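# Move yellow bench sponges into the wall bin by the door

## Task

Take each yellow sponge found on the bench and place it in the bin mounted on the wall beside the door, with every sponge lying completely within the bin. The low shelf must still be standing upright at the finish, and the robot must neither fall nor be left leaning; any of these failures means the task fails.

## Robot and tools

ROBOT. A LinearBot: an omnidirectional base with a column about 1.7 m tall. A carriage rides the column (lift_m) and carries two identical six-joint arms, left and right, each with a two-finger gripper. Arm bases sit about 0.57 m + lift_m above the floor, and carriage parts hang about 0.15 m lower. A hand reaches 0.78 m from its shoulder but only about 0.38 m below its arm base. The hand is about 0.16 m long and 0.1 m wide (0.14 m open). Parked joints 1 to 6 are 0, 0.05, 0.05, 1.45, 0, 0; parked, the robot is roughly 0.85 m wide and 0.65 m long. Cameras: carriage_camera looks forward about 20 degrees down; left_wrist_camera and right_wrist_camera look past each hand's fingertips. Images are 672x504.

FRAMES. All positions are in metres. Base frame: origin on the floor below the base centre, x forward, y left, z up. left_hand and right_hand are reported in it, as the point between the finger pads, with quat_wxyz; the hand's z axis runs along the fingers and they open along its y axis. Odometry frame = base frame at scene start; base_odometry counts wheel turns only (slip counts as travel), heading in rad, positive left, -3.142 to 3.142.

move. Arguments: base, joints, speeds, min_time_s, cameras. An action contains base, joints or both; its motions start together.
- base: an object with exactly one key, a relative offset from where the base was last reported: translate_m (forward +, -2 to 2 m), strafe_m (left +, -2 to 2 m) or rotate_rad (counter-clockwise +, -6.3 to 6.3 rad).
- joints: absolute targets, one key per joint, any subset, shared object for both arms: lift_m 0 to 1 m; for each of left_ and right_: joint1_rad -2.617 to 3.054 (vertical axis, 0 forward, + left); joint2_rad 0 to 3.141 (shoulder: 0 upper arm back level, 1.57 up, 3.14 forward level); joint3_rad 0 to 3.141 (elbow: 0 folded, 3.14 straight); joint4_rad -1.57 to 1.57 (wrist pitch, + lifts fingertips); joint5_rad -1.57 to 1.57 (wrist yaw, + turns fingertips right); joint6_rad -2.094 to 2.094 (roll, + clockwise seen from forearm); gripper_m 0 to 0.093 (pad gap). Out-of-range values are refused; unknown keys make the call invalid.
- speeds: caps for this action only: translate_m and strafe_m 0.02 to 0.5 m/s, rotate_rad 0.05 to 1.57 rad/s, lift_m 0.08 to 0.25 m/s (top value is the default).
- min_time_s: 0.1 to 8 s, lower bound on each arm and gripper motion; it makes arm paths straighter.
- cameras: list of camera names or "all"; omitted/null = all, [] = none.
One action lasts at most 15 s; a drive times out after 14 s.

wait: seconds 0 to 10; nothing new commanded; returns state and images. zoom_image: camera plus region [x0, y0, x1, y1] in pixels of that camera's latest image, at most 504 by 504. finished_scene: scene = current scene number; ends it irreversibly, so only call when the sponges are in and everything is stable.

RESULTS. "move" reads done or the worst status. base_status/joint_status per motion: done (base: wheels turned as asked, even if slipping), off_target (resting short, maybe still pushing), contact_stop or time_out (target dropped, holding in place), not_followed (arm targets withheld because arms would nearly touch; may be retried later), limit_stop_at_motor_heat. on_its_own lists uncommanded behaviour; "held at" is a target. motor_effort is percent of max, bracket = peak in the last action; a lift effort that keeps falling while lowering means a hand or load rests on something. Joint torques wrap at ±28 N m for joints 1 to 3. Motor temperatures per arm. The "pictures" line gives image order; images can be slightly older than the state. If a call is refused or a stop interrupts it, the remaining moves, waits and finished_scene in that reply are skipped.

CAUTIONS.
- Joints left out of an action may still be pushing to older targets.
- Reported hand positions are approximate; the real hand is usually lower, especially at long reach or under load. Small turns may not happen.
- Gripper: on a firm object the reading goes slightly under its width; closed on nothing reads 0.000 to 0.003. Open well above the reading to release. Sponges are soft, so avoid crushing with a very small target.
- Heat: stretched or loaded arms heat even while idle; at 100 °C the arm goes limp and drops what it holds. Park on a MOTOR HOT warning. Don't keep an arm pressing on anything.
- Never let arms hit or squeeze each other, including one gripper closing on the other's fingers. To untangle, resend one arm its readings with joint1 turned away, then the other in a later call.
- Tipping: worst with a high carriage, extended or loaded arms, pushing, or abrupt stops; only images reveal a lean. Don't back under a table edge. After a contact stop, drive about 0.2 m back the way you came (or turn back). Don't bump the low shelf.
- Base odometry drifts a degree or two after turns; check with cameras.
- Release sponges gently inside the bin, not while moving; avoid drops and slams. Loose objects may get nudged occasionally.
- The simulation keeps running while you compose a reply; the robot holds its last command.

Each tool is called after "Emit:" as name([rows], argument=value, ...), one row to a line, values as JSON.

## Session

Emit:
move()

Scene clock: 0.00 s.
Joint torques (N m): no reading
Motor temperatures (°C): left_arm=[27 37 32 30 29 28 28] | right_arm=[25 30 37 35 29 29 28]
base_odometry: x=+0.000 y=+0.000 heading=+0.000
base_status: not commanded
joint_positions: lift_m=+0.300 left_joint1_rad=+0.003 left_joint2_rad=+0.041 left_joint3_rad=+0.031 left_joint4_rad=+1.497 left_joint5_rad=-0.037 left_joint6_rad=+0.015 left_gripper_m=+0.09396 right_joint1_rad=+0.010 right_joint2_rad=+0.034 right_joint3_rad=+0.029 right_joint4_rad=+1.447 right_joint5_rad=+0.047 right_joint6_rad=-0.005 right_gripper_m=+0.09396
joint_status: not commanded
motor_effort: lift_m=+32 drive_wheels=+3
left_hand: x=+0.2484 y=+0.3059 z=+1.3077 quat_wxyz=(+0.999, -0.018, +0.042, +0.010) (m; base frame)
right_hand: x=+0.2590 y=-0.3072 z=+1.3058 quat_wxyz=(+0.998, +0.023, +0.064, +0.001) (m; base frame)
pictures: carriage_camera, left_wrist_camera, right_wrist_camera
camera_calibration:
left_wrist_camera: T_world_to_cam=[[0.0469318, -0.997282, 0.0568028, 0.225893], [0.772293, 0.0001607, -0.635266, 0.650818], [0.63353, 0.0736826, 0.770202, -1.06414], [0, 0, 0, 1]] pos_world=[0.160938, 0.303583, 1.22021]
right_wrist_camera: T_world_to_cam=[[-0.0705454, -0.995911, -0.0564281, -0.227683], [0.728538, -0.0128006, -0.684886, 0.707186], [0.681363, -0.0894256, 0.726462, -1.02555], [0, 0, 0, 1]] pos_world=[0.167499, -0.30941, 1.21652]

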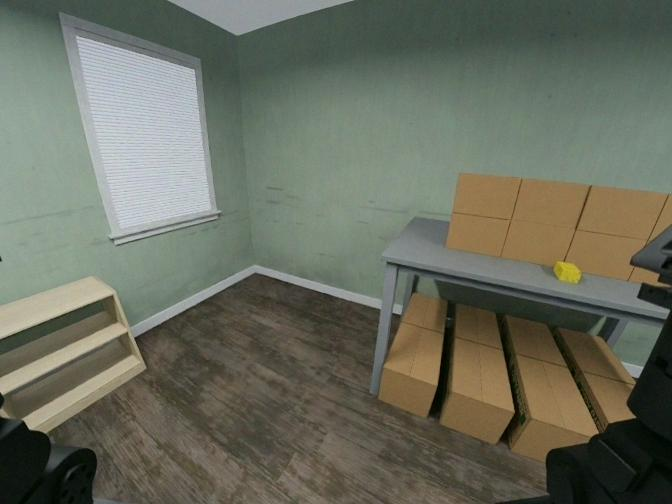

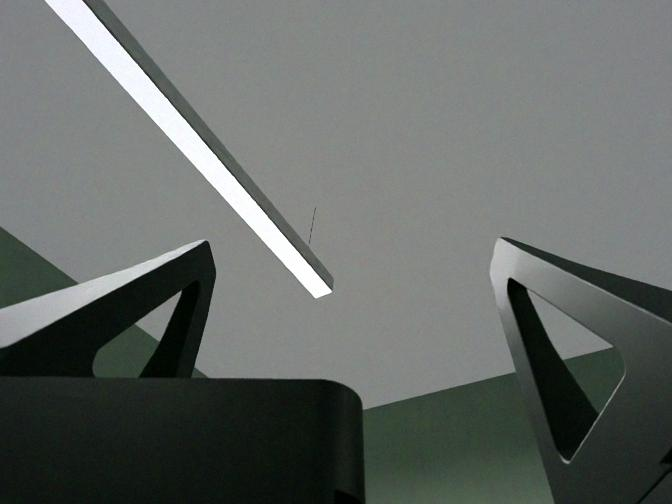

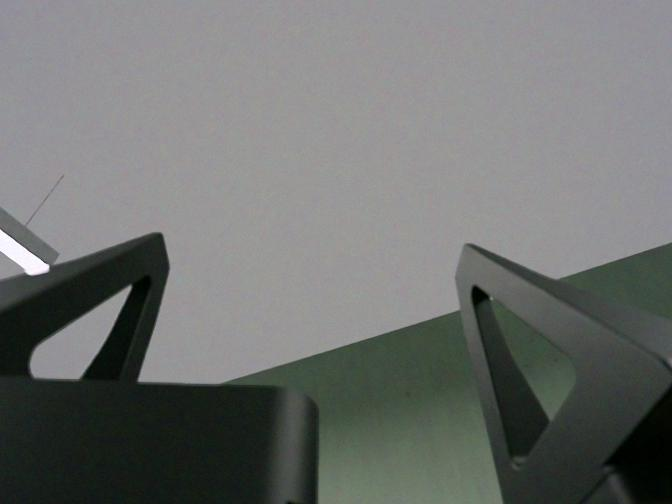

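Emit:
move(base={"rotate_rad": -1.0}, cameras=["carriage_camera"])

Emit:
move(base={"rotate_rad": -1.3}, cameras=["carriage_camera"])

Emit:
move(base={"rotate_rad": -1.3}, cameras=["carriage_camera"])

Emit:
move(base={"rotate_rad": -1.4}, cameras=["carriage_camera"])

Scene clock: 9.73 s.
Joint torques (N m): left_arm=[-0.16 5.09 4.4 -0.29 -0.06 -0.08] | right_arm=[-0.35 4.57 5.9 -0.17 0.02 0.06]
move: done
base_odometry: x=+0.000 y=+0.000 heading=-1.000
base_status: done
joint_positions: lift_m=+0.300 left_joint1_rad=+0.003 left_joint2_rad=+0.041 left_joint3_rad=+0.031 left_joint4_rad=+1.496 left_joint5_rad=-0.037 left_joint6_rad=+0.015 left_gripper_m=+0.09396 right_joint1_rad=+0.010 right_joint2_rad=+0.034 right_joint3_rad=+0.029 right_joint4_rad=+1.447 right_joint5_rad=+0.047 right_joint6_rad=-0.005 right_gripper_m=+0.09396
joint_status: not commanded
motor_effort: lift_m=+32(32) drive_wheels=+9(14)
left_hand: x=+0.2485 y=+0.3059 z=+1.3076 quat_wxyz=(+0.999, -0.018, +0.042, +0.010) (m; base frame)
right_hand: x=+0.2590 y=-0.3072 z=+1.3058 quat_wxyz=(+0.998, +0.023, +0.064, +0.001) (m; base frame)
pictures: carriage_camera

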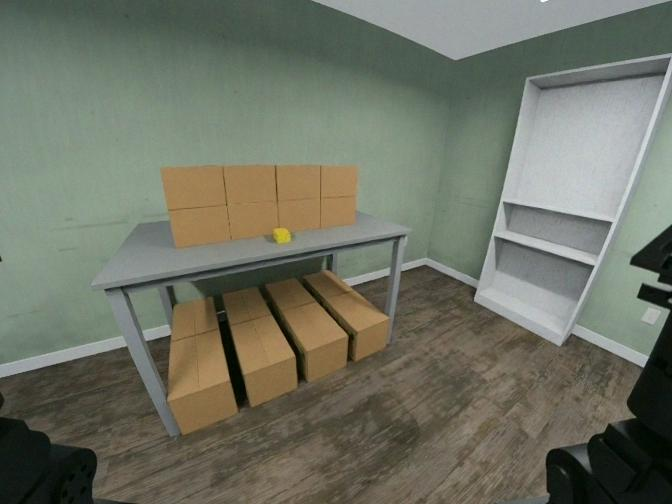

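Scene clock: 12.60 s.
Joint torques (N m): left_arm=[-0.12 5.08 4.4 -0.27 -0.06 -0.09] | right_arm=[-0.34 4.57 5.9 -0.17 0.02 0.06]
move: done
base_odometry: x=+0.000 y=+0.000 heading=-2.299
base_status: done
joint_positions: lift_m=+0.300 left_joint1_rad=+0.003 left_joint2_rad=+0.041 left_joint3_rad=+0.031 left_joint4_rad=+1.496 left_joint5_rad=-0.037 left_joint6_rad=+0.015 left_gripper_m=+0.09397 right_joint1_rad=+0.010 right_joint2_rad=+0.034 right_joint3_rad=+0.029 right_joint4_rad=+1.447 right_joint5_rad=+0.047 right_joint6_rad=-0.005 right_gripper_m=+0.09397
joint_status: not commanded
motor_effort: lift_m=+32(32) drive_wheels=+8(15)
left_hand: x=+0.2485 y=+0.3059 z=+1.3076 quat_wxyz=(+0.999, -0.018, +0.042, +0.010) (m; base frame)
right_hand: x=+0.2590 y=-0.3072 z=+1.3058 quat_wxyz=(+0.998, +0.023, +0.064, +0.001) (m; base frame)
pictures: carriage_camera

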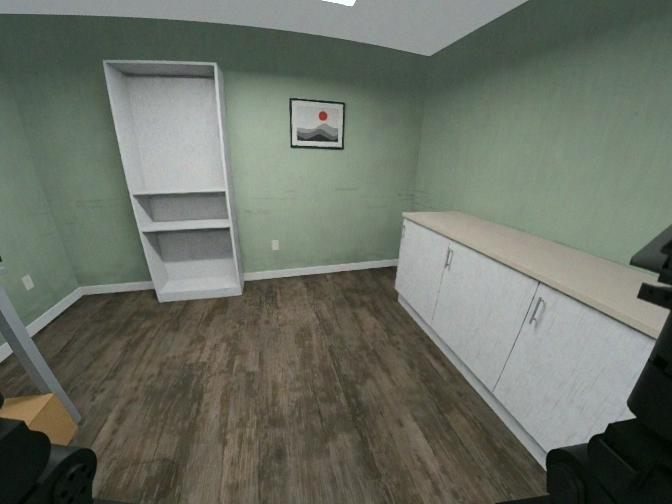

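Scene clock: 15.47 s.
Joint torques (N m): left_arm=[-0.16 5.05 4.36 -0.27 -0.07 -0.08] | right_arm=[-0.35 4.59 5.89 -0.16 0.02 0.06]
move: done
base_odometry: x=+0.000 y=+0.000 heading=+2.684
base_status: done
joint_positions: lift_m=+0.300 left_joint1_rad=+0.003 left_joint2_rad=+0.041 left_joint3_rad=+0.031 left_joint4_rad=+1.496 left_joint5_rad=-0.037 left_joint6_rad=+0.015 left_gripper_m=+0.09398 right_joint1_rad=+0.010 right_joint2_rad=+0.034 right_joint3_rad=+0.029 right_joint4_rad=+1.447 right_joint5_rad=+0.047 right_joint6_rad=-0.005 right_gripper_m=+0.09398
joint_status: not commanded
motor_effort: lift_m=+32(32) drive_wheels=+8(15)
left_hand: x=+0.2485 y=+0.3059 z=+1.3076 quat_wxyz=(+0.999, -0.018, +0.042, +0.010) (m; base frame)
right_hand: x=+0.2590 y=-0.3072 z=+1.3058 quat_wxyz=(+0.998, +0.023, +0.064, +0.001) (m; base frame)
pictures: carriage_camera

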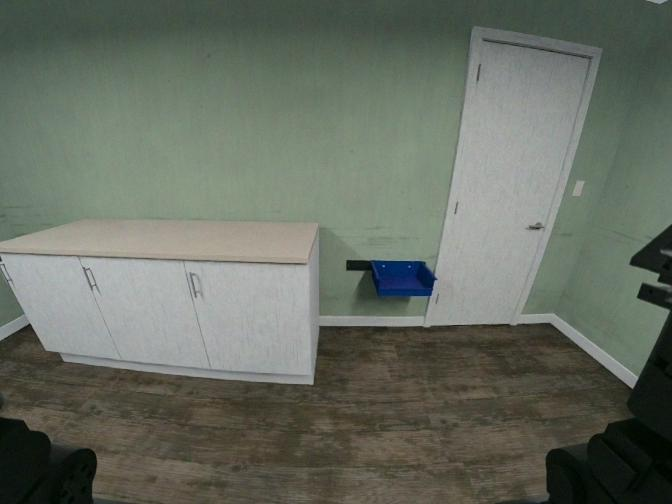

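Scene clock: 18.43 s.
Joint torques (N m): left_arm=[-0.14 5.05 4.37 -0.26 -0.07 -0.09] | right_arm=[-0.36 4.59 5.91 -0.17 0.02 0.06]
move: done
base_odometry: x=+0.000 y=+0.000 heading=+1.285
base_status: done
joint_positions: lift_m=+0.300 left_joint1_rad=+0.003 left_joint2_rad=+0.041 left_joint3_rad=+0.031 left_joint4_rad=+1.495 left_joint5_rad=-0.037 left_joint6_rad=+0.015 left_gripper_m=+0.09398 right_joint1_rad=+0.010 right_joint2_rad=+0.034 right_joint3_rad=+0.029 right_joint4_rad=+1.447 right_joint5_rad=+0.047 right_joint6_rad=-0.005 right_gripper_m=+0.09398
joint_status: not commanded
motor_effort: lift_m=+32(32) drive_wheels=+8(15)
left_hand: x=+0.2486 y=+0.3059 z=+1.3076 quat_wxyz=(+0.999, -0.018, +0.043, +0.010) (m; base frame)
right_hand: x=+0.2590 y=-0.3072 z=+1.3058 quat_wxyz=(+0.998, +0.023, +0.064, +0.001) (m; base frame)
pictures: carriage_camera

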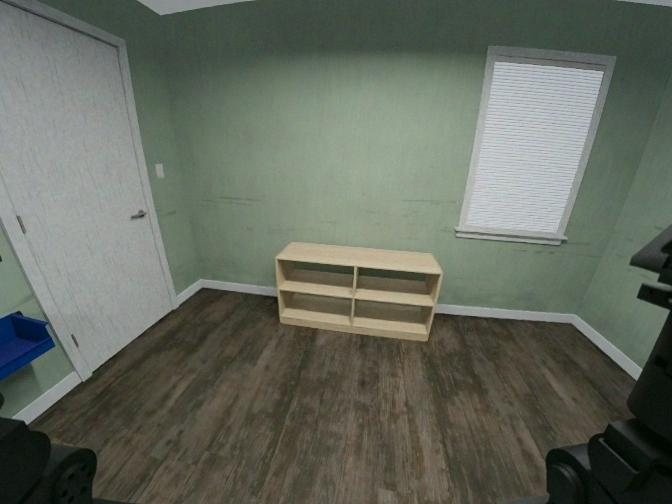

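Emit:
move(base={"rotate_rad": -1.797}, joints={"lift_m": 1.0}, cameras=["carriage_camera"])

Emit:
move(base={"strafe_m": -0.1}, cameras=[])

Emit:
move(base={"translate_m": 0.45}, cameras=["carriage_camera"])

Scene clock: 48.40 s.
Joint torques (N m): left_arm=[-0.2 5.09 4.38 -0.26 -0.06 -0.08] | right_arm=[-0.35 4.59 5.9 -0.16 0.02 0.06]
move: done
base_odometry: x=+0.000 y=+0.000 heading=-0.512
base_status: done
joint_positions: lift_m=+0.997 left_joint1_rad=+0.003 left_joint2_rad=+0.041 left_joint3_rad=+0.031 left_joint4_rad=+1.495 left_joint5_rad=-0.037 left_joint6_rad=+0.015 left_gripper_m=+0.09399 right_joint1_rad=+0.010 right_joint2_rad=+0.034 right_joint3_rad=+0.029 right_joint4_rad=+1.447 right_joint5_rad=+0.047 right_joint6_rad=-0.005 right_gripper_m=+0.09399
joint_status: all done
joint sent to its limit — lift_m, upper limit.
motor_effort: lift_m=+33(41) drive_wheels=+8(15)
left_hand: x=+0.2486 y=+0.3059 z=+2.0050 quat_wxyz=(+0.999, -0.018, +0.043, +0.010) (m; base frame)
right_hand: x=+0.2590 y=-0.3072 z=+2.0032 quat_wxyz=(+0.998, +0.023, +0.064, +0.001) (m; base frame)
pictures: carriage_camera
camera_calibration:
carriage_camera: T_world_to_cam=[[-0.0303786, -0.999131, 0.0285239, -0.0478895], [-0.377467, -0.0149565, -0.925902, 1.90026], [0.925525, -0.0388945, -0.376685, 0.620693], [0, 0, 0, 1]] pos_world=[0.141365, 0.00471482, 1.99463]

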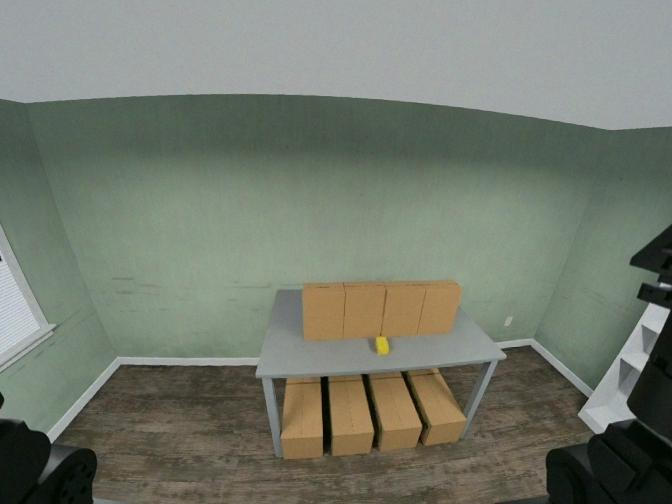

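Scene clock: 49.97 s.
Joint torques (N m): left_arm=[-0.29 5.04 4.36 -0.26 -0.06 -0.08] | right_arm=[-0.36 4.59 5.91 -0.17 0.02 0.06]
move: done
base_odometry: x=-0.049 y=-0.087 heading=-0.513
base_status: done
joint_positions: lift_m=+0.997 left_joint1_rad=+0.003 left_joint2_rad=+0.041 left_joint3_rad=+0.031 left_joint4_rad=+1.495 left_joint5_rad=-0.037 left_joint6_rad=+0.015 left_gripper_m=+0.09399 right_joint1_rad=+0.011 right_joint2_rad=+0.034 right_joint3_rad=+0.029 right_joint4_rad=+1.447 right_joint5_rad=+0.047 right_joint6_rad=-0.005 right_gripper_m=+0.09399
joint_status: not commanded
motor_effort: lift_m=+33(33) drive_wheels=+9(15)
left_hand: x=+0.2486 y=+0.3059 z=+2.0050 quat_wxyz=(+0.999, -0.018, +0.043, +0.010) (m; base frame)
right_hand: x=+0.2590 y=-0.3072 z=+2.0032 quat_wxyz=(+0.998, +0.023, +0.064, +0.001) (m; base frame)
pictures: none
No camera images: "cameras" was empty.

Scene clock: 52.93 s.
Joint torques (N m): left_arm=[-0.18 5.05 4.31 -0.24 -0.06 -0.08] | right_arm=[-0.36 4.57 5.9 -0.13 0.02 0.06]
move: done
base_odometry: x=+0.343 y=-0.308 heading=-0.513
base_status: done
joint_positions: lift_m=+0.997 left_joint1_rad=+0.003 left_joint2_rad=+0.041 left_joint3_rad=+0.031 left_joint4_rad=+1.494 left_joint5_rad=-0.037 left_joint6_rad=+0.015 left_gripper_m=+0.09399 right_joint1_rad=+0.011 right_joint2_rad=+0.034 right_joint3_rad=+0.029 right_joint4_rad=+1.445 right_joint5_rad=+0.047 right_joint6_rad=-0.005 right_gripper_m=+0.09399
joint_status: not commanded
motor_effort: lift_m=+33(33) drive_wheels=-1(15)
left_hand: x=+0.2490 y=+0.3059 z=+2.0050 quat_wxyz=(+0.999, -0.018, +0.043, +0.010) (m; base frame)
right_hand: x=+0.2596 y=-0.3072 z=+2.0031 quat_wxyz=(+0.998, +0.023, +0.066, +0.001) (m; base frame)
pictures: carriage_camera
camera_calibration:
carriage_camera: T_world_to_cam=[[-0.0303786, -0.999131, 0.0285239, -0.0478895], [-0.377467, -0.0149565, -0.925902, 1.90026], [0.925525, -0.0388945, -0.376685, 0.620693], [0, 0, 0, 1]] pos_world=[0.141365, 0.00471482, 1.99463]

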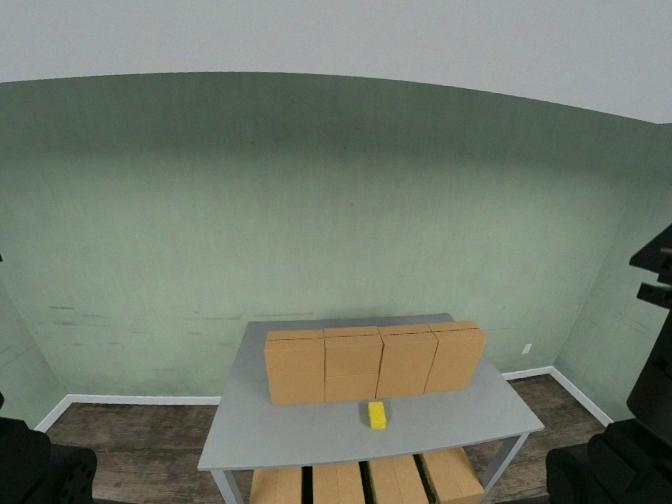

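Emit:
move(joints={"right_joint2_rad": 1.7, "right_joint3_rad": 1.7, "right_joint4_rad": -0.9}, cameras=["right_wrist_camera","carriage_camera"], min_time_s=3)

Scene clock: 63.23 s.
Joint torques (N m): left_arm=[-0.18 5.07 4.42 -0.25 -0.07 -0.09] | right_arm=[-0.36 -9.39 9.09 1.35 0.07 0.06]
Motor temperatures (°C): left_arm=[27 38 34 29 29 28 28] | right_arm=[25 32 42 34 29 29 28]
move: done
base_odometry: x=+0.343 y=-0.308 heading=-0.513
base_status: not commanded
joint_positions: lift_m=+0.997 left_joint1_rad=+0.003 left_joint2_rad=+0.041 left_joint3_rad=+0.031 left_joint4_rad=+1.494 left_joint5_rad=-0.037 left_joint6_rad=+0.015 left_gripper_m=+0.09399 right_joint1_rad=+0.011 right_joint2_rad=+1.693 right_joint3_rad=+1.673 right_joint4_rad=-0.890 right_joint5_rad=+0.047 right_joint6_rad=-0.005 right_gripper_m=+0.09399
joint_status: all done
motor_effort: lift_m=+33(33) drive_wheels=+6(7)
left_hand: x=+0.2490 y=+0.3059 z=+2.0050 quat_wxyz=(+0.999, -0.018, +0.043, +0.010) (m; base frame)
right_hand: x=+0.6751 y=-0.3027 z=+1.8147 quat_wxyz=(+0.324, +0.000, +0.946, -0.021) (m; base frame)
pictures: carriage_camera, right_wrist_camera
camera_calibration:
carriage_camera: T_world_to_cam=[[-0.0303786, -0.999131, 0.0285239, -0.0478895], [-0.377467, -0.0149565, -0.925902, 1.90026], [0.925525, -0.0388945, -0.376685, 0.620693], [0, 0, 0, 1]] pos_world=[0.141365, 0.00471482, 1.99463]
right_wrist_camera: T_world_to_cam=[[0.0277882, -0.99488, 0.097169, -0.509964], [-0.998921, -0.031257, -0.0343607, 0.732808], [0.037222, -0.0961093, -0.994675, 1.8778], [0, 0, 0, 1]] pos_world=[0.676292, -0.303973, 1.94254]

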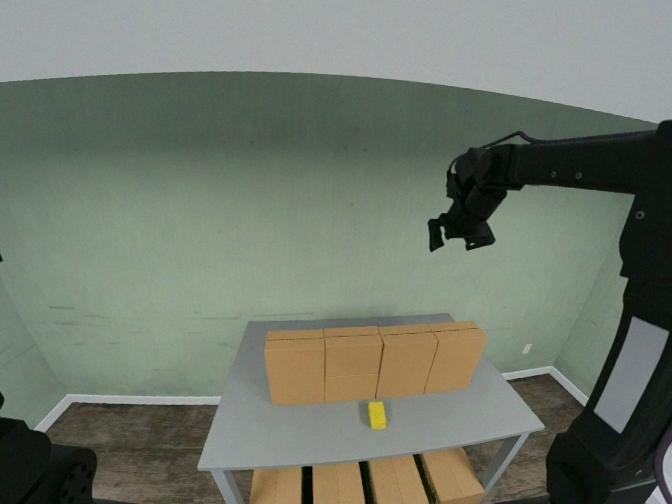

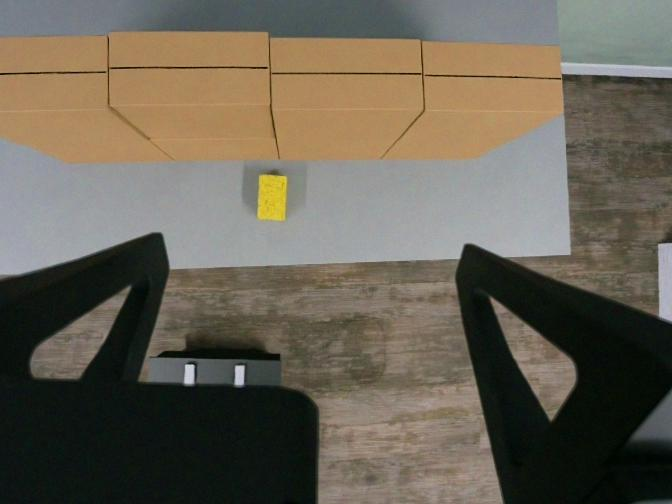

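Emit:
move(base={"translate_m": 0.15}, joints={"right_joint2_rad": 2.1, "right_joint3_rad": 2.1, "right_joint4_rad": -1.0}, speeds={"translate_m": 0.15}, cameras=["right_wrist_camera","carriage_camera"], min_time_s=3)

Emit:
move(joints={"right_joint1_rad": 0.75}, cameras=["right_wrist_camera"], min_time_s=2)

Scene clock: 73.60 s.
Joint torques (N m): left_arm=[-0.17 5.07 4.38 -0.26 -0.06 -0.09] | right_arm=[-0.34 -13.15 8.94 1.2 0.08 0.06]
move: done
base_odometry: x=+0.473 y=-0.382 heading=-0.514
base_status: done
joint_positions: lift_m=+0.997 left_joint1_rad=+0.003 left_joint2_rad=+0.041 left_joint3_rad=+0.031 left_joint4_rad=+1.495 left_joint5_rad=-0.037 left_joint6_rad=+0.015 left_gripper_m=+0.09399 right_joint1_rad=+0.011 right_joint2_rad=+2.091 right_joint3_rad=+2.074 right_joint4_rad=-0.990 right_joint5_rad=+0.047 right_joint6_rad=-0.005 right_gripper_m=+0.09399
joint_status: all done
motor_effort: lift_m=+33(33) drive_wheels=-1(17)
left_hand: x=+0.2486 y=+0.3059 z=+2.0050 quat_wxyz=(+0.999, -0.018, +0.043, +0.010) (m; base frame)
right_hand: x=+0.7543 y=-0.3018 z=+1.7689 quat_wxyz=(+0.278, -0.001, +0.960, -0.022) (m; base frame)
pictures: carriage_camera, right_wrist_camera
camera_calibration:
carriage_camera: T_world_to_cam=[[-0.0303786, -0.999131, 0.0285239, -0.0478895], [-0.377467, -0.0149565, -0.925902, 1.90026], [0.925525, -0.0388945, -0.376685, 0.620693], [0, 0, 0, 1]] pos_world=[0.141365, 0.00471482, 1.99463]
right_wrist_camera: T_world_to_cam=[[0.0371477, -0.994783, 0.0950101, -0.510052], [-0.997536, -0.0312516, 0.0628101, 0.637445], [-0.0595132, -0.0971092, -0.993493, 1.89992], [0, 0, 0, 1]] pos_world=[0.767892, -0.302969, 1.89598]

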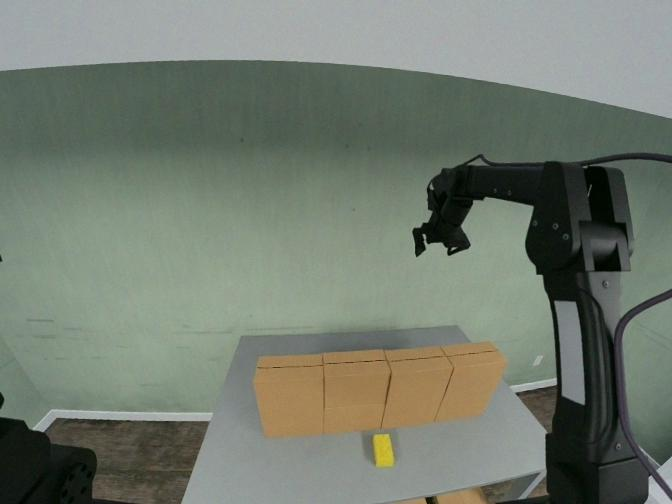

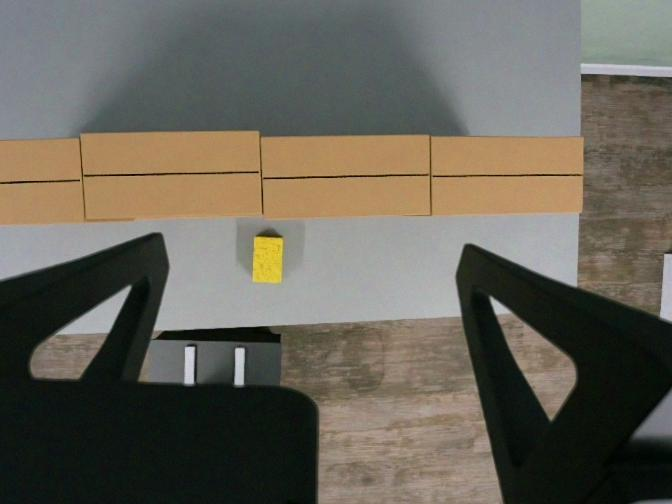

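Scene clock: 75.90 s.
Joint torques (N m): left_arm=[-0.16 5.04 4.4 -0.26 -0.06 -0.09] | right_arm=[0.09 -13.15 8.95 1.22 0.07 0.06]
move: done
base_odometry: x=+0.473 y=-0.382 heading=-0.514
base_status: not commanded
joint_positions: lift_m=+0.997 left_joint1_rad=+0.003 left_joint2_rad=+0.041 left_joint3_rad=+0.031 left_joint4_rad=+1.495 left_joint5_rad=-0.037 left_joint6_rad=+0.015 left_gripper_m=+0.09399 right_joint1_rad=+0.745 right_joint2_rad=+2.091 right_joint3_rad=+2.074 right_joint4_rad=-0.991 right_joint5_rad=+0.047 right_joint6_rad=-0.005 right_gripper_m=+0.09399
joint_status: all done
motor_effort: lift_m=+33(33) drive_wheels=-1(1)
left_hand: x=+0.2486 y=+0.3059 z=+2.0050 quat_wxyz=(+0.999, -0.018, +0.043, +0.010) (m; base frame)
right_hand: x=+0.6197 y=+0.0529 z=+1.7690 quat_wxyz=(+0.267, -0.346, +0.896, +0.080) (m; base frame)
pictures: right_wrist_camera
camera_calibration:
right_wrist_camera: T_world_to_cam=[[0.694174, -0.713502, 0.0950665, -0.574427], [-0.719503, -0.69164, 0.0628409, 0.376743], [0.0209147, -0.112023, -0.993485, 1.87738], [0, 0, 0, 1]] pos_world=[0.630555, 0.0610262, 1.89608]

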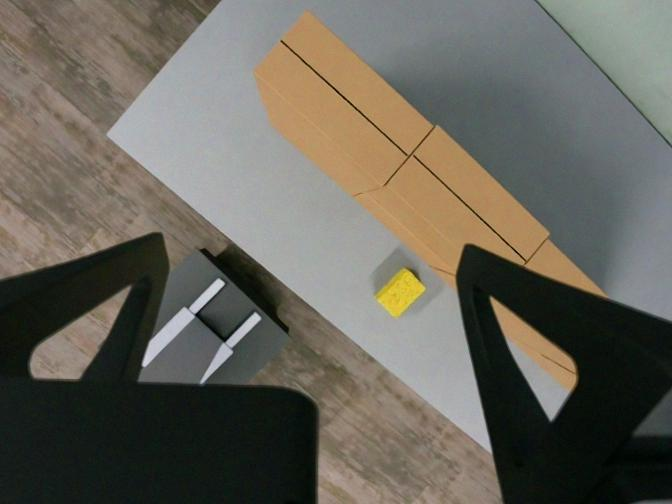

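Emit:
move(joints={"right_joint1_rad": 0.0, "right_joint2_rad": 2.5, "right_joint3_rad": 2.75, "right_joint4_rad": -1.25}, cameras=["right_wrist_camera"], min_time_s=2.5)

Emit:
move(joints={"right_joint1_rad": 0.6}, cameras=["right_wrist_camera"], min_time_s=2)

Scene clock: 87.53 s.
Joint torques (N m): left_arm=[-0.23 5.08 4.37 -0.27 -0.06 -0.08] | right_arm=[-0.77 -15.72 8.27 1.2 0.07 0.07]
Motor temperatures (°C): left_arm=[27 38 34 29 29 27 27] | right_arm=[25 39 44 36 29 29 28]
move: done
base_odometry: x=+0.473 y=-0.382 heading=-0.514
base_status: not commanded
joint_positions: lift_m=+0.997 left_joint1_rad=+0.003 left_joint2_rad=+0.041 left_joint3_rad=+0.031 left_joint4_rad=+1.495 left_joint5_rad=-0.037 left_joint6_rad=+0.015 left_gripper_m=+0.09399 right_joint1_rad=+0.005 right_joint2_rad=+2.489 right_joint3_rad=+2.725 right_joint4_rad=-1.240 right_joint5_rad=+0.047 right_joint6_rad=-0.005 right_gripper_m=+0.09399
joint_status: all done
motor_effort: lift_m=+33(33) drive_wheels=-1(1)
left_hand: x=+0.2486 y=+0.3059 z=+2.0050 quat_wxyz=(+0.999, -0.018, +0.043, +0.010) (m; base frame)
right_hand: x=+0.8118 y=-0.3047 z=+1.7602 quat_wxyz=(+0.279, +0.002, +0.960, -0.023) (m; base frame)
pictures: right_wrist_camera
camera_calibration:
right_wrist_camera: T_world_to_cam=[[0.0307833, -0.994988, 0.0951366, -0.509385], [-0.997896, -0.0251606, 0.0597467, 0.70275], [-0.0570536, -0.0967756, -0.99367, 1.89279], [0, 0, 0, 1]] pos_world=[0.824943, -0.305974, 1.88729]

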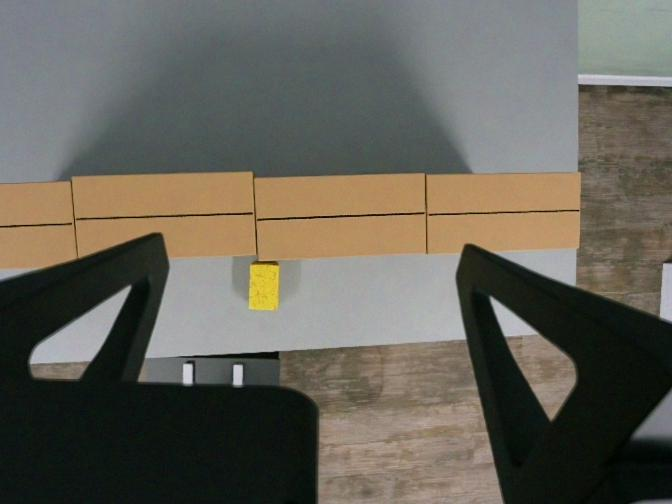

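Scene clock: 89.83 s.
Joint torques (N m): left_arm=[-0.24 5.08 4.41 -0.25 -0.06 -0.08] | right_arm=[0.02 -15.73 8.29 1.21 0.07 0.08]
move: done
base_odometry: x=+0.473 y=-0.382 heading=-0.514
base_status: not commanded
joint_positions: lift_m=+0.997 left_joint1_rad=+0.003 left_joint2_rad=+0.041 left_joint3_rad=+0.031 left_joint4_rad=+1.495 left_joint5_rad=-0.037 left_joint6_rad=+0.015 left_gripper_m=+0.09399 right_joint1_rad=+0.596 right_joint2_rad=+2.490 right_joint3_rad=+2.725 right_joint4_rad=-1.241 right_joint5_rad=+0.047 right_joint6_rad=-0.005 right_gripper_m=+0.09400
joint_status: all done
motor_effort: lift_m=+33(33) drive_wheels=-1(1)
left_hand: x=+0.2486 y=+0.3059 z=+2.0050 quat_wxyz=(+0.999, -0.018, +0.043, +0.010) (m; base frame)
right_hand: x=+0.7150 y=+0.0228 z=+1.7598 quat_wxyz=(+0.273, -0.278, +0.919, +0.060) (m; base frame)
pictures: right_wrist_camera
camera_calibration:
right_wrist_camera: T_world_to_cam=[[0.580689, -0.808546, 0.095145, -0.577929], [-0.814107, -0.577473, 0.0612723, 0.492855], [0.00540217, -0.113038, -0.993576, 1.87414], [0, 0, 0, 1]] pos_world=[0.72671, 0.029177, 1.88689]

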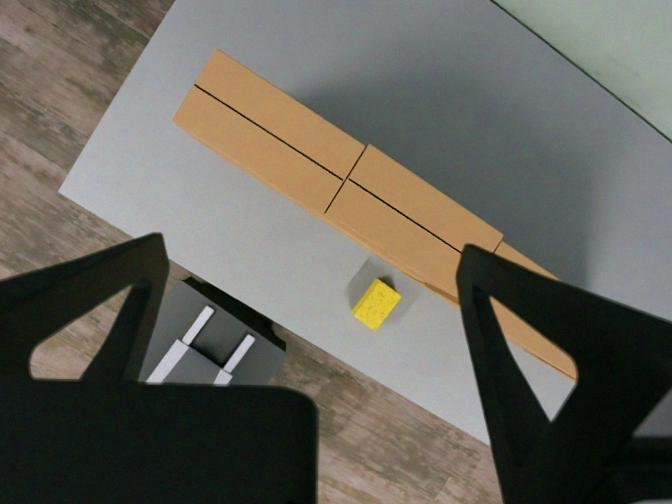

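Emit:
move(base={"strafe_m": 0.063}, joints={"right_joint1_rad": 0.0, "right_joint2_rad": 1.886, "right_joint3_rad": 0.886, "right_joint4_rad": 0.15,"right_joint5_rad":0,"right_joint6_rad":0}, cameras=[], min_time_s=2.5)

Emit:
move(joints={"lift_m":0.5}, cameras=["right_wrist_camera","carriage_camera"])

Scene clock: 132.30 s.
Joint torques (N m): left_arm=[-0.2 5.07 4.37 -0.26 -0.06 -0.07] | right_arm=[-0.9 -14.3 5.11 1.65 -0.06 0.11]
Motor temperatures (°C): left_arm=[27 38 34 28 28 27 27] | right_arm=[25 55 44 36 29 29 28]
move: done
base_odometry: x=+0.505 y=-0.328 heading=-0.514
base_status: done
joint_positions: lift_m=+0.997 left_joint1_rad=+0.003 left_joint2_rad=+0.041 left_joint3_rad=+0.031 left_joint4_rad=+1.495 left_joint5_rad=-0.037 left_joint6_rad=+0.015 left_gripper_m=+0.09399 right_joint1_rad=+0.006 right_joint2_rad=+1.921 right_joint3_rad=+0.889 right_joint4_rad=+0.131 right_joint5_rad=+0.012 right_joint6_rad=-0.005 right_gripper_m=+0.09400
joint_status: all done
motor_effort: lift_m=+33(33) drive_wheels=+0(16)
left_hand: x=+0.2486 y=+0.3059 z=+2.0050 quat_wxyz=(+0.999, -0.018, +0.043, +0.010) (m; base frame)
right_hand: x=+0.6665 y=-0.2989 z=+1.5675 quat_wxyz=(+0.329, -0.003, +0.944, -0.005) (m; base frame)
pictures: none
No camera images: "cameras" was empty.

Scene clock: 134.83 s.
Joint torques (N m): left_arm=[-0.18 5.08 4.41 -0.27 -0.06 -0.09] | right_arm=[-0.9 -12.49 5.68 1.57 -0.05 0.11]
move: done
base_odometry: x=+0.505 y=-0.328 heading=-0.514
base_status: not commanded
joint_positions: lift_m=+0.500 left_joint1_rad=+0.003 left_joint2_rad=+0.041 left_joint3_rad=+0.031 left_joint4_rad=+1.495 left_joint5_rad=-0.037 left_joint6_rad=+0.015 left_gripper_m=+0.09399 right_joint1_rad=+0.006 right_joint2_rad=+1.904 right_joint3_rad=+0.884 right_joint4_rad=+0.143 right_joint5_rad=+0.011 right_joint6_rad=-0.005 right_gripper_m=+0.09400
joint_status: all done
motor_effort: lift_m=+30(31) drive_wheels=+0(1)
left_hand: x=+0.2486 y=+0.3059 z=+1.5078 quat_wxyz=(+0.999, -0.018, +0.043, +0.010) (m; base frame)
right_hand: x=+0.6688 y=-0.2987 z=+1.0775 quat_wxyz=(+0.340, -0.003, +0.940, -0.005) (m; base frame)
pictures: carriage_camera, right_wrist_camera
camera_calibration:
carriage_camera: T_world_to_cam=[[-0.0303786, -0.999131, 0.0285239, -0.0337074], [-0.377467, -0.0149565, -0.925902, 1.4399], [0.925525, -0.0388945, -0.376685, 0.433405], [0, 0, 0, 1]] pos_world=[0.141365, 0.00471482, 1.49743]
right_wrist_camera: T_world_to_cam=[[0.0427272, -0.996634, 0.0699697, -0.415432], [-0.996523, -0.0475269, -0.0684332, 0.731493], [0.0715283, -0.0668025, -0.995199, 1.13148], [0, 0, 0, 1]] pos_world=[0.665767, -0.303682, 1.20517]

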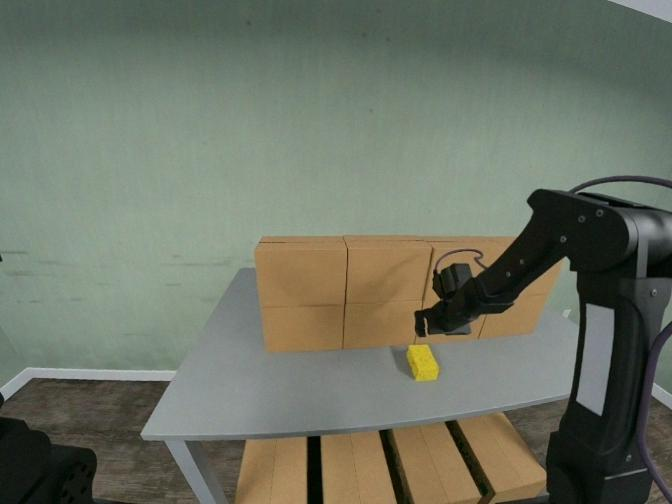

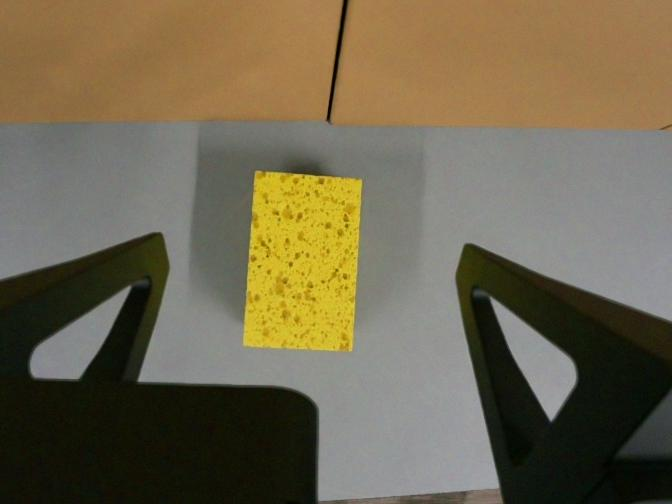

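Emit:
move(joints={"lift_m":0.40}, cameras=["right_wrist_camera","carriage_camera"])

Scene clock: 146.43 s.
Joint torques (N m): left_arm=[-0.25 5.08 4.42 -0.26 -0.06 -0.08] | right_arm=[-0.87 -12.37 5.78 1.56 -0.06 0.11]
Motor temperatures (°C): left_arm=[26 37 34 28 28 27 27] | right_arm=[25 50 44 38 29 28 28]
move: done
base_odometry: x=+0.505 y=-0.328 heading=-0.514
base_status: not commanded
joint_positions: lift_m=+0.400 left_joint1_rad=+0.003 left_joint2_rad=+0.041 left_joint3_rad=+0.031 left_joint4_rad=+1.495 left_joint5_rad=-0.037 left_joint6_rad=+0.015 left_gripper_m=+0.09399 right_joint1_rad=+0.006 right_joint2_rad=+1.903 right_joint3_rad=+0.883 right_joint4_rad=+0.144 right_joint5_rad=+0.010 right_joint6_rad=-0.005 right_gripper_m=+0.09400
joint_status: all done
motor_effort: lift_m=+30(32) drive_wheels=+0(0)
left_hand: x=+0.2486 y=+0.3059 z=+1.4078 quat_wxyz=(+0.999, -0.018, +0.043, +0.010) (m; base frame)
right_hand: x=+0.6686 y=-0.2986 z=+0.9776 quat_wxyz=(+0.340, -0.003, +0.940, -0.005) (m; base frame)
pictures: carriage_camera, right_wrist_camera
camera_calibration:
carriage_camera: T_world_to_cam=[[-0.0303786, -0.999131, 0.0285239, -0.030855], [-0.377467, -0.0149565, -0.925902, 1.34731], [0.925525, -0.0388945, -0.376685, 0.395737], [0, 0, 0, 1]] pos_world=[0.141365, 0.00471482, 1.39743]
right_wrist_camera: T_world_to_cam=[[0.0429275, -0.996651, 0.0696029, -0.408068], [-0.996486, -0.0477278, -0.0688378, 0.724823], [0.0719293, -0.0664032, -0.995197, 1.03193], [0, 0, 0, 1]] pos_world=[0.665567, -0.303583, 1.10527]

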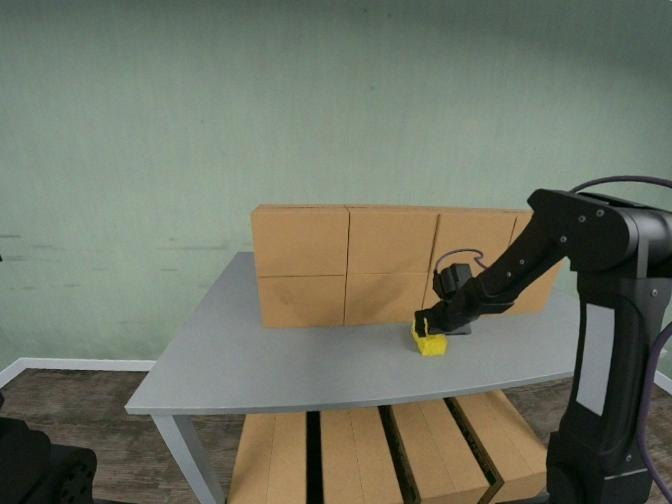

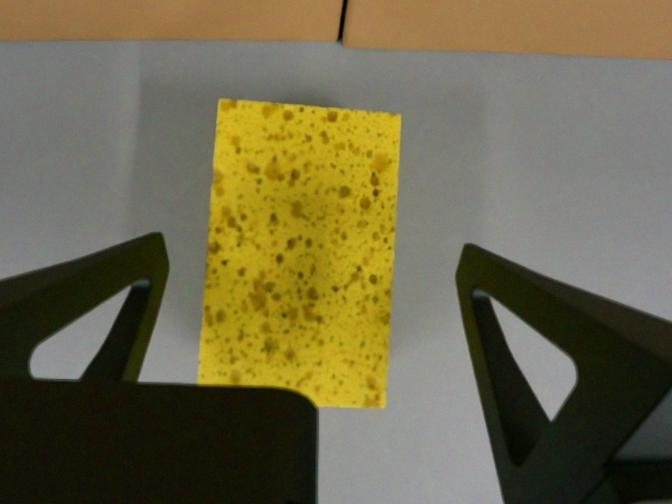

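Emit:
move(joints={"lift_m":0.362}, speeds={"lift_m":0.08}, cameras=["right_wrist_camera","carriage_camera"])

Emit:
zoom_image(camera="carriage_camera", region=[380, 260, 500, 350])

Scene clock: 152.77 s.
Joint torques (N m): left_arm=[-0.18 5.05 4.42 -0.27 -0.05 -0.08] | right_arm=[-0.9 -12.31 5.78 1.54 -0.05 0.11]
move: done
base_odometry: x=+0.505 y=-0.328 heading=-0.514
base_status: not commanded
joint_positions: lift_m=+0.362 left_joint1_rad=+0.003 left_joint2_rad=+0.041 left_joint3_rad=+0.031 left_joint4_rad=+1.495 left_joint5_rad=-0.037 left_joint6_rad=+0.015 left_gripper_m=+0.09399 right_joint1_rad=+0.006 right_joint2_rad=+1.902 right_joint3_rad=+0.883 right_joint4_rad=+0.144 right_joint5_rad=+0.010 right_joint6_rad=-0.005 right_gripper_m=+0.09400
joint_status: all done
motor_effort: lift_m=+30(30) drive_wheels=+0(1)
left_hand: x=+0.2486 y=+0.3059 z=+1.3698 quat_wxyz=(+0.999, -0.018, +0.043, +0.010) (m; base frame)
right_hand: x=+0.6688 y=-0.2986 z=+0.9400 quat_wxyz=(+0.341, -0.003, +0.940, -0.005) (m; base frame)
pictures: carriage_camera, right_wrist_camera
camera_calibration:
carriage_camera: T_world_to_cam=[[-0.0303786, -0.999131, 0.0285239, -0.0297682], [-0.377467, -0.0149565, -0.925902, 1.31204], [0.925525, -0.0388945, -0.376685, 0.381385], [0, 0, 0, 1]] pos_world=[0.141365, 0.00471482, 1.35933]
right_wrist_camera: T_world_to_cam=[[0.0428217, -0.99665, 0.0696727, -0.405455], [-0.99638, -0.0477278, -0.0703459, 0.723769], [0.0734356, -0.0664082, -0.995087, 0.993389], [0, 0, 0, 1]] pos_world=[0.665561, -0.303583, 1.06767]

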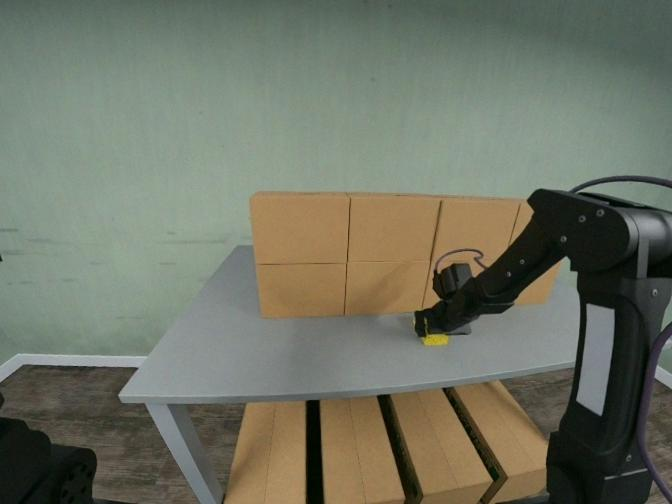

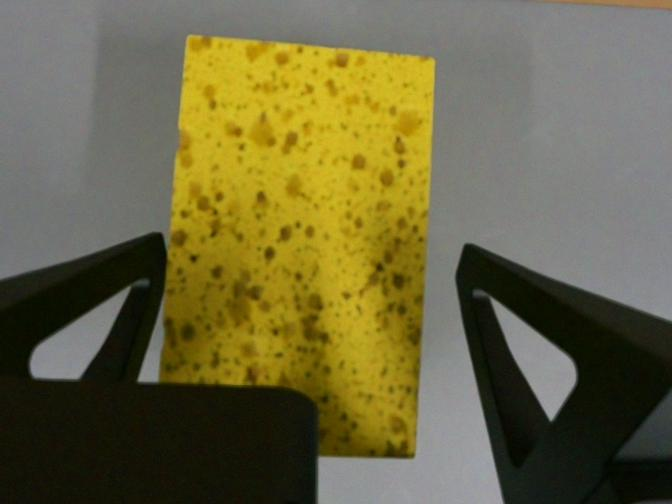

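Scaled by 4.200 from the camera's 672x504 image, which has a finer 960x720 frame.

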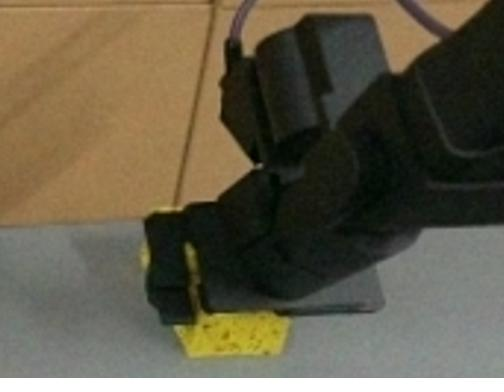

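Emit:
move(joints={"right_joint1_rad":0.02}, cameras=[])

Emit:
move(joints={"lift_m":0.337}, speeds={"lift_m":0.08}, cameras=["right_wrist_camera","carriage_camera"])

Scene clock: 158.33 s.
Joint torques (N m): left_arm=[-0.17 5.12 4.42 -0.28 -0.06 -0.09] | right_arm=[0.21 -12.34 5.79 1.54 -0.05 0.11]
move: done
base_odometry: x=+0.505 y=-0.328 heading=-0.514
base_status: not commanded
joint_positions: lift_m=+0.362 left_joint1_rad=+0.003 left_joint2_rad=+0.041 left_joint3_rad=+0.031 left_joint4_rad=+1.495 left_joint5_rad=-0.037 left_joint6_rad=+0.015 left_gripper_m=+0.09399 right_joint1_rad=+0.014 right_joint2_rad=+1.902 right_joint3_rad=+0.883 right_joint4_rad=+0.144 right_joint5_rad=+0.010 right_joint6_rad=-0.005 right_gripper_m=+0.09400
joint_status: all done
motor_effort: lift_m=+30(30) drive_wheels=+0(1)
left_hand: x=+0.2486 y=+0.3059 z=+1.3698 quat_wxyz=(+0.999, -0.018, +0.043, +0.010) (m; base frame)
right_hand: x=+0.6688 y=-0.2952 z=+0.9400 quat_wxyz=(+0.341, -0.007, +0.940, -0.003) (m; base frame)
pictures: none
No camera images: "cameras" was empty.

Scene clock: 159.03 s.
Joint torques (N m): left_arm=[-0.17 5.09 4.38 -0.26 -0.07 -0.08] | right_arm=[0.23 -10.3 5.91 1.21 0.1 0.02]
move: done
base_odometry: x=+0.505 y=-0.328 heading=-0.514
base_status: not commanded
joint_positions: lift_m=+0.337 left_joint1_rad=+0.003 left_joint2_rad=+0.041 left_joint3_rad=+0.031 left_joint4_rad=+1.495 left_joint5_rad=-0.037 left_joint6_rad=+0.015 left_gripper_m=+0.09399 right_joint1_rad=+0.014 right_joint2_rad=+1.883 right_joint3_rad=+0.883 right_joint4_rad=+0.185 right_joint5_rad=-0.005 right_joint6_rad=+0.004 right_gripper_m=+0.09400
joint_status: all done
motor_effort: lift_m=+29(30) drive_wheels=+0(0)
left_hand: x=+0.2486 y=+0.3059 z=+1.3449 quat_wxyz=(+0.999, -0.018, +0.043, +0.010) (m; base frame)
right_hand: x=+0.6786 y=-0.2925 z=+0.9302 quat_wxyz=(+0.369, -0.005, +0.929, +0.006) (m; base frame)
pictures: carriage_camera, right_wrist_camera
camera_calibration:
carriage_camera: T_world_to_cam=[[-0.0303786, -0.999131, 0.0285239, -0.029058], [-0.377467, -0.0149565, -0.925902, 1.28898], [0.925525, -0.0388945, -0.376685, 0.372005], [0, 0, 0, 1]] pos_world=[0.141365, 0.00471482, 1.33443]
right_wrist_camera: T_world_to_cam=[[0.0503007, -0.997234, 0.0547274, -0.390474], [-0.989689, -0.0571284, -0.131349, 0.782565], [0.134112, -0.0475561, -0.989824, 0.942813], [0, 0, 0, 1]] pos_world=[0.667694, -0.29985, 1.05738]

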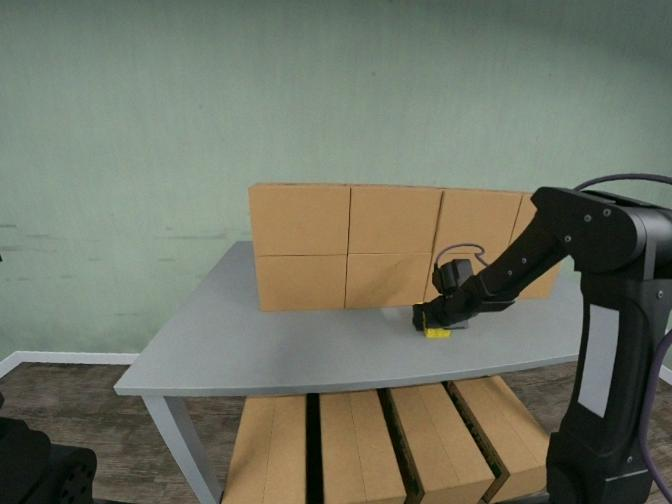

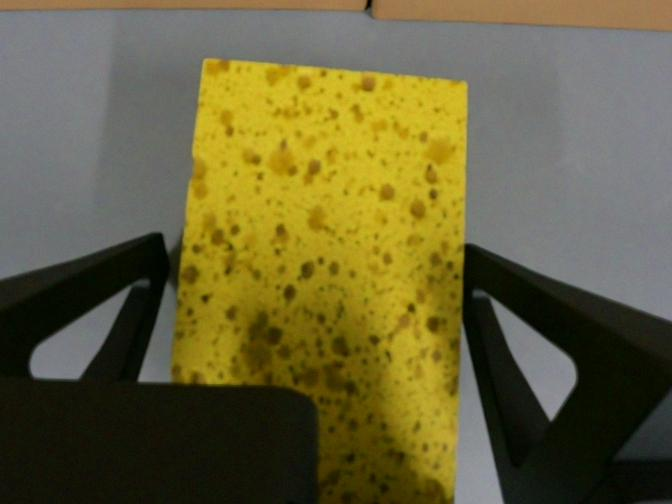

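Emit:
move(joints={"lift_m":0.352}, cameras=[])

Emit:
move(joints={"right_gripper_m":0.05}, min_time_s=2, cameras=["right_wrist_camera","carriage_camera"])

Scene clock: 165.97 s.
Joint torques (N m): left_arm=[-0.2 5.05 4.4 -0.26 -0.07 -0.07] | right_arm=[0.25 -10.65 5.85 1.44 0.1 0.02]
move: done
base_odometry: x=+0.505 y=-0.328 heading=-0.514
base_status: not commanded
joint_positions: lift_m=+0.352 left_joint1_rad=+0.003 left_joint2_rad=+0.041 left_joint3_rad=+0.031 left_joint4_rad=+1.496 left_joint5_rad=-0.037 left_joint6_rad=+0.015 left_gripper_m=+0.09399 right_joint1_rad=+0.014 right_joint2_rad=+1.886 right_joint3_rad=+0.883 right_joint4_rad=+0.159 right_joint5_rad=-0.005 right_joint6_rad=+0.004 right_gripper_m=+0.09400
joint_status: all done
motor_effort: lift_m=+32(39) drive_wheels=+0(1)
left_hand: x=+0.2485 y=+0.3058 z=+1.3596 quat_wxyz=(+0.999, -0.018, +0.042, +0.010) (m; base frame)
right_hand: x=+0.6734 y=-0.2926 z=+0.9391 quat_wxyz=(+0.355, -0.005, +0.935, +0.005) (m; base frame)
pictures: none
No camera images: "cameras" was empty.

Scene clock: 168.23 s.
Joint torques (N m): left_arm=[-0.14 5.08 4.41 -0.26 -0.07 -0.07] | right_arm=[0.24 -10.66 5.85 1.44 0.09 0.02]
move: off_target
base_odometry: x=+0.505 y=-0.328 heading=-0.514
base_status: not commanded
joint_positions: lift_m=+0.352 left_joint1_rad=+0.003 left_joint2_rad=+0.041 left_joint3_rad=+0.031 left_joint4_rad=+1.496 left_joint5_rad=-0.037 left_joint6_rad=+0.015 left_gripper_m=+0.09399 right_joint1_rad=+0.014 right_joint2_rad=+1.886 right_joint3_rad=+0.883 right_joint4_rad=+0.158 right_joint5_rad=-0.005 right_joint6_rad=+0.004 right_gripper_m=+0.05855
joint_status: right_gripper_m off_target (ended at +0.05858, target +0.05000)
motor_effort: lift_m=+32(32) drive_wheels=+0(1)
left_hand: x=+0.2485 y=+0.3058 z=+1.3596 quat_wxyz=(+0.999, -0.018, +0.042, +0.010) (m; base frame)
right_hand: x=+0.6733 y=-0.2926 z=+0.9390 quat_wxyz=(+0.355, -0.005, +0.935, +0.005) (m; base frame)
pictures: carriage_camera, right_wrist_camera
camera_calibration:
carriage_camera: T_world_to_cam=[[-0.0303786, -0.999131, 0.0285239, -0.0294773], [-0.377467, -0.0149565, -0.925902, 1.30259], [0.925525, -0.0388945, -0.376685, 0.377543], [0, 0, 0, 1]] pos_world=[0.141365, 0.00471482, 1.34913]
right_wrist_camera: T_world_to_cam=[[0.0518977, -0.997215, 0.053564, -0.390713], [-0.993242, -0.0571178, -0.101033, 0.752421], [0.103811, -0.0479587, -0.99344, 0.975826], [0, 0, 0, 1]] pos_world=[0.666312, -0.299849, 1.06637]

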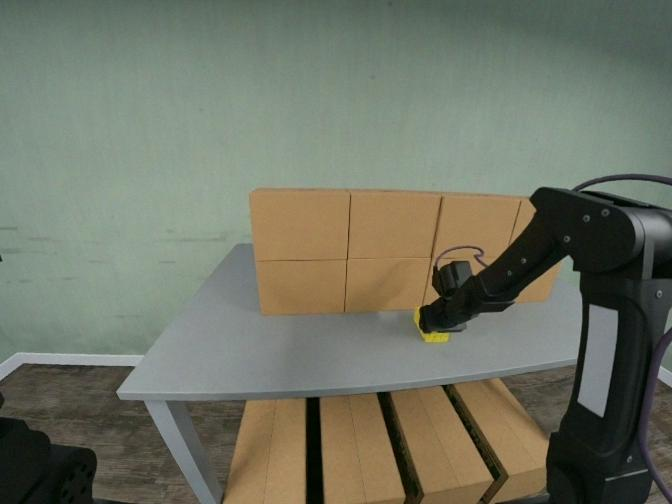

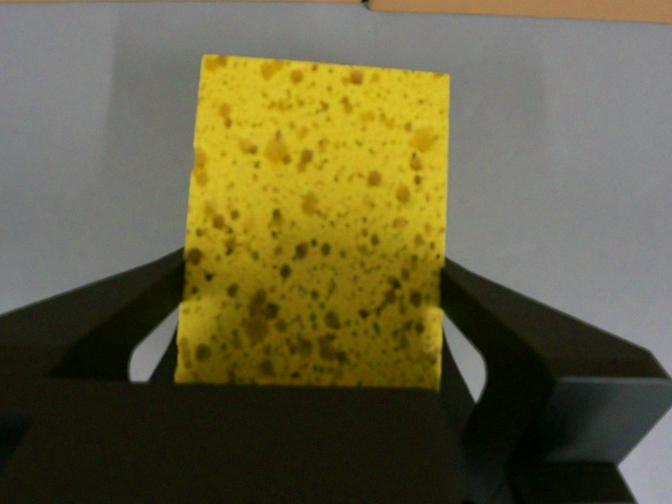

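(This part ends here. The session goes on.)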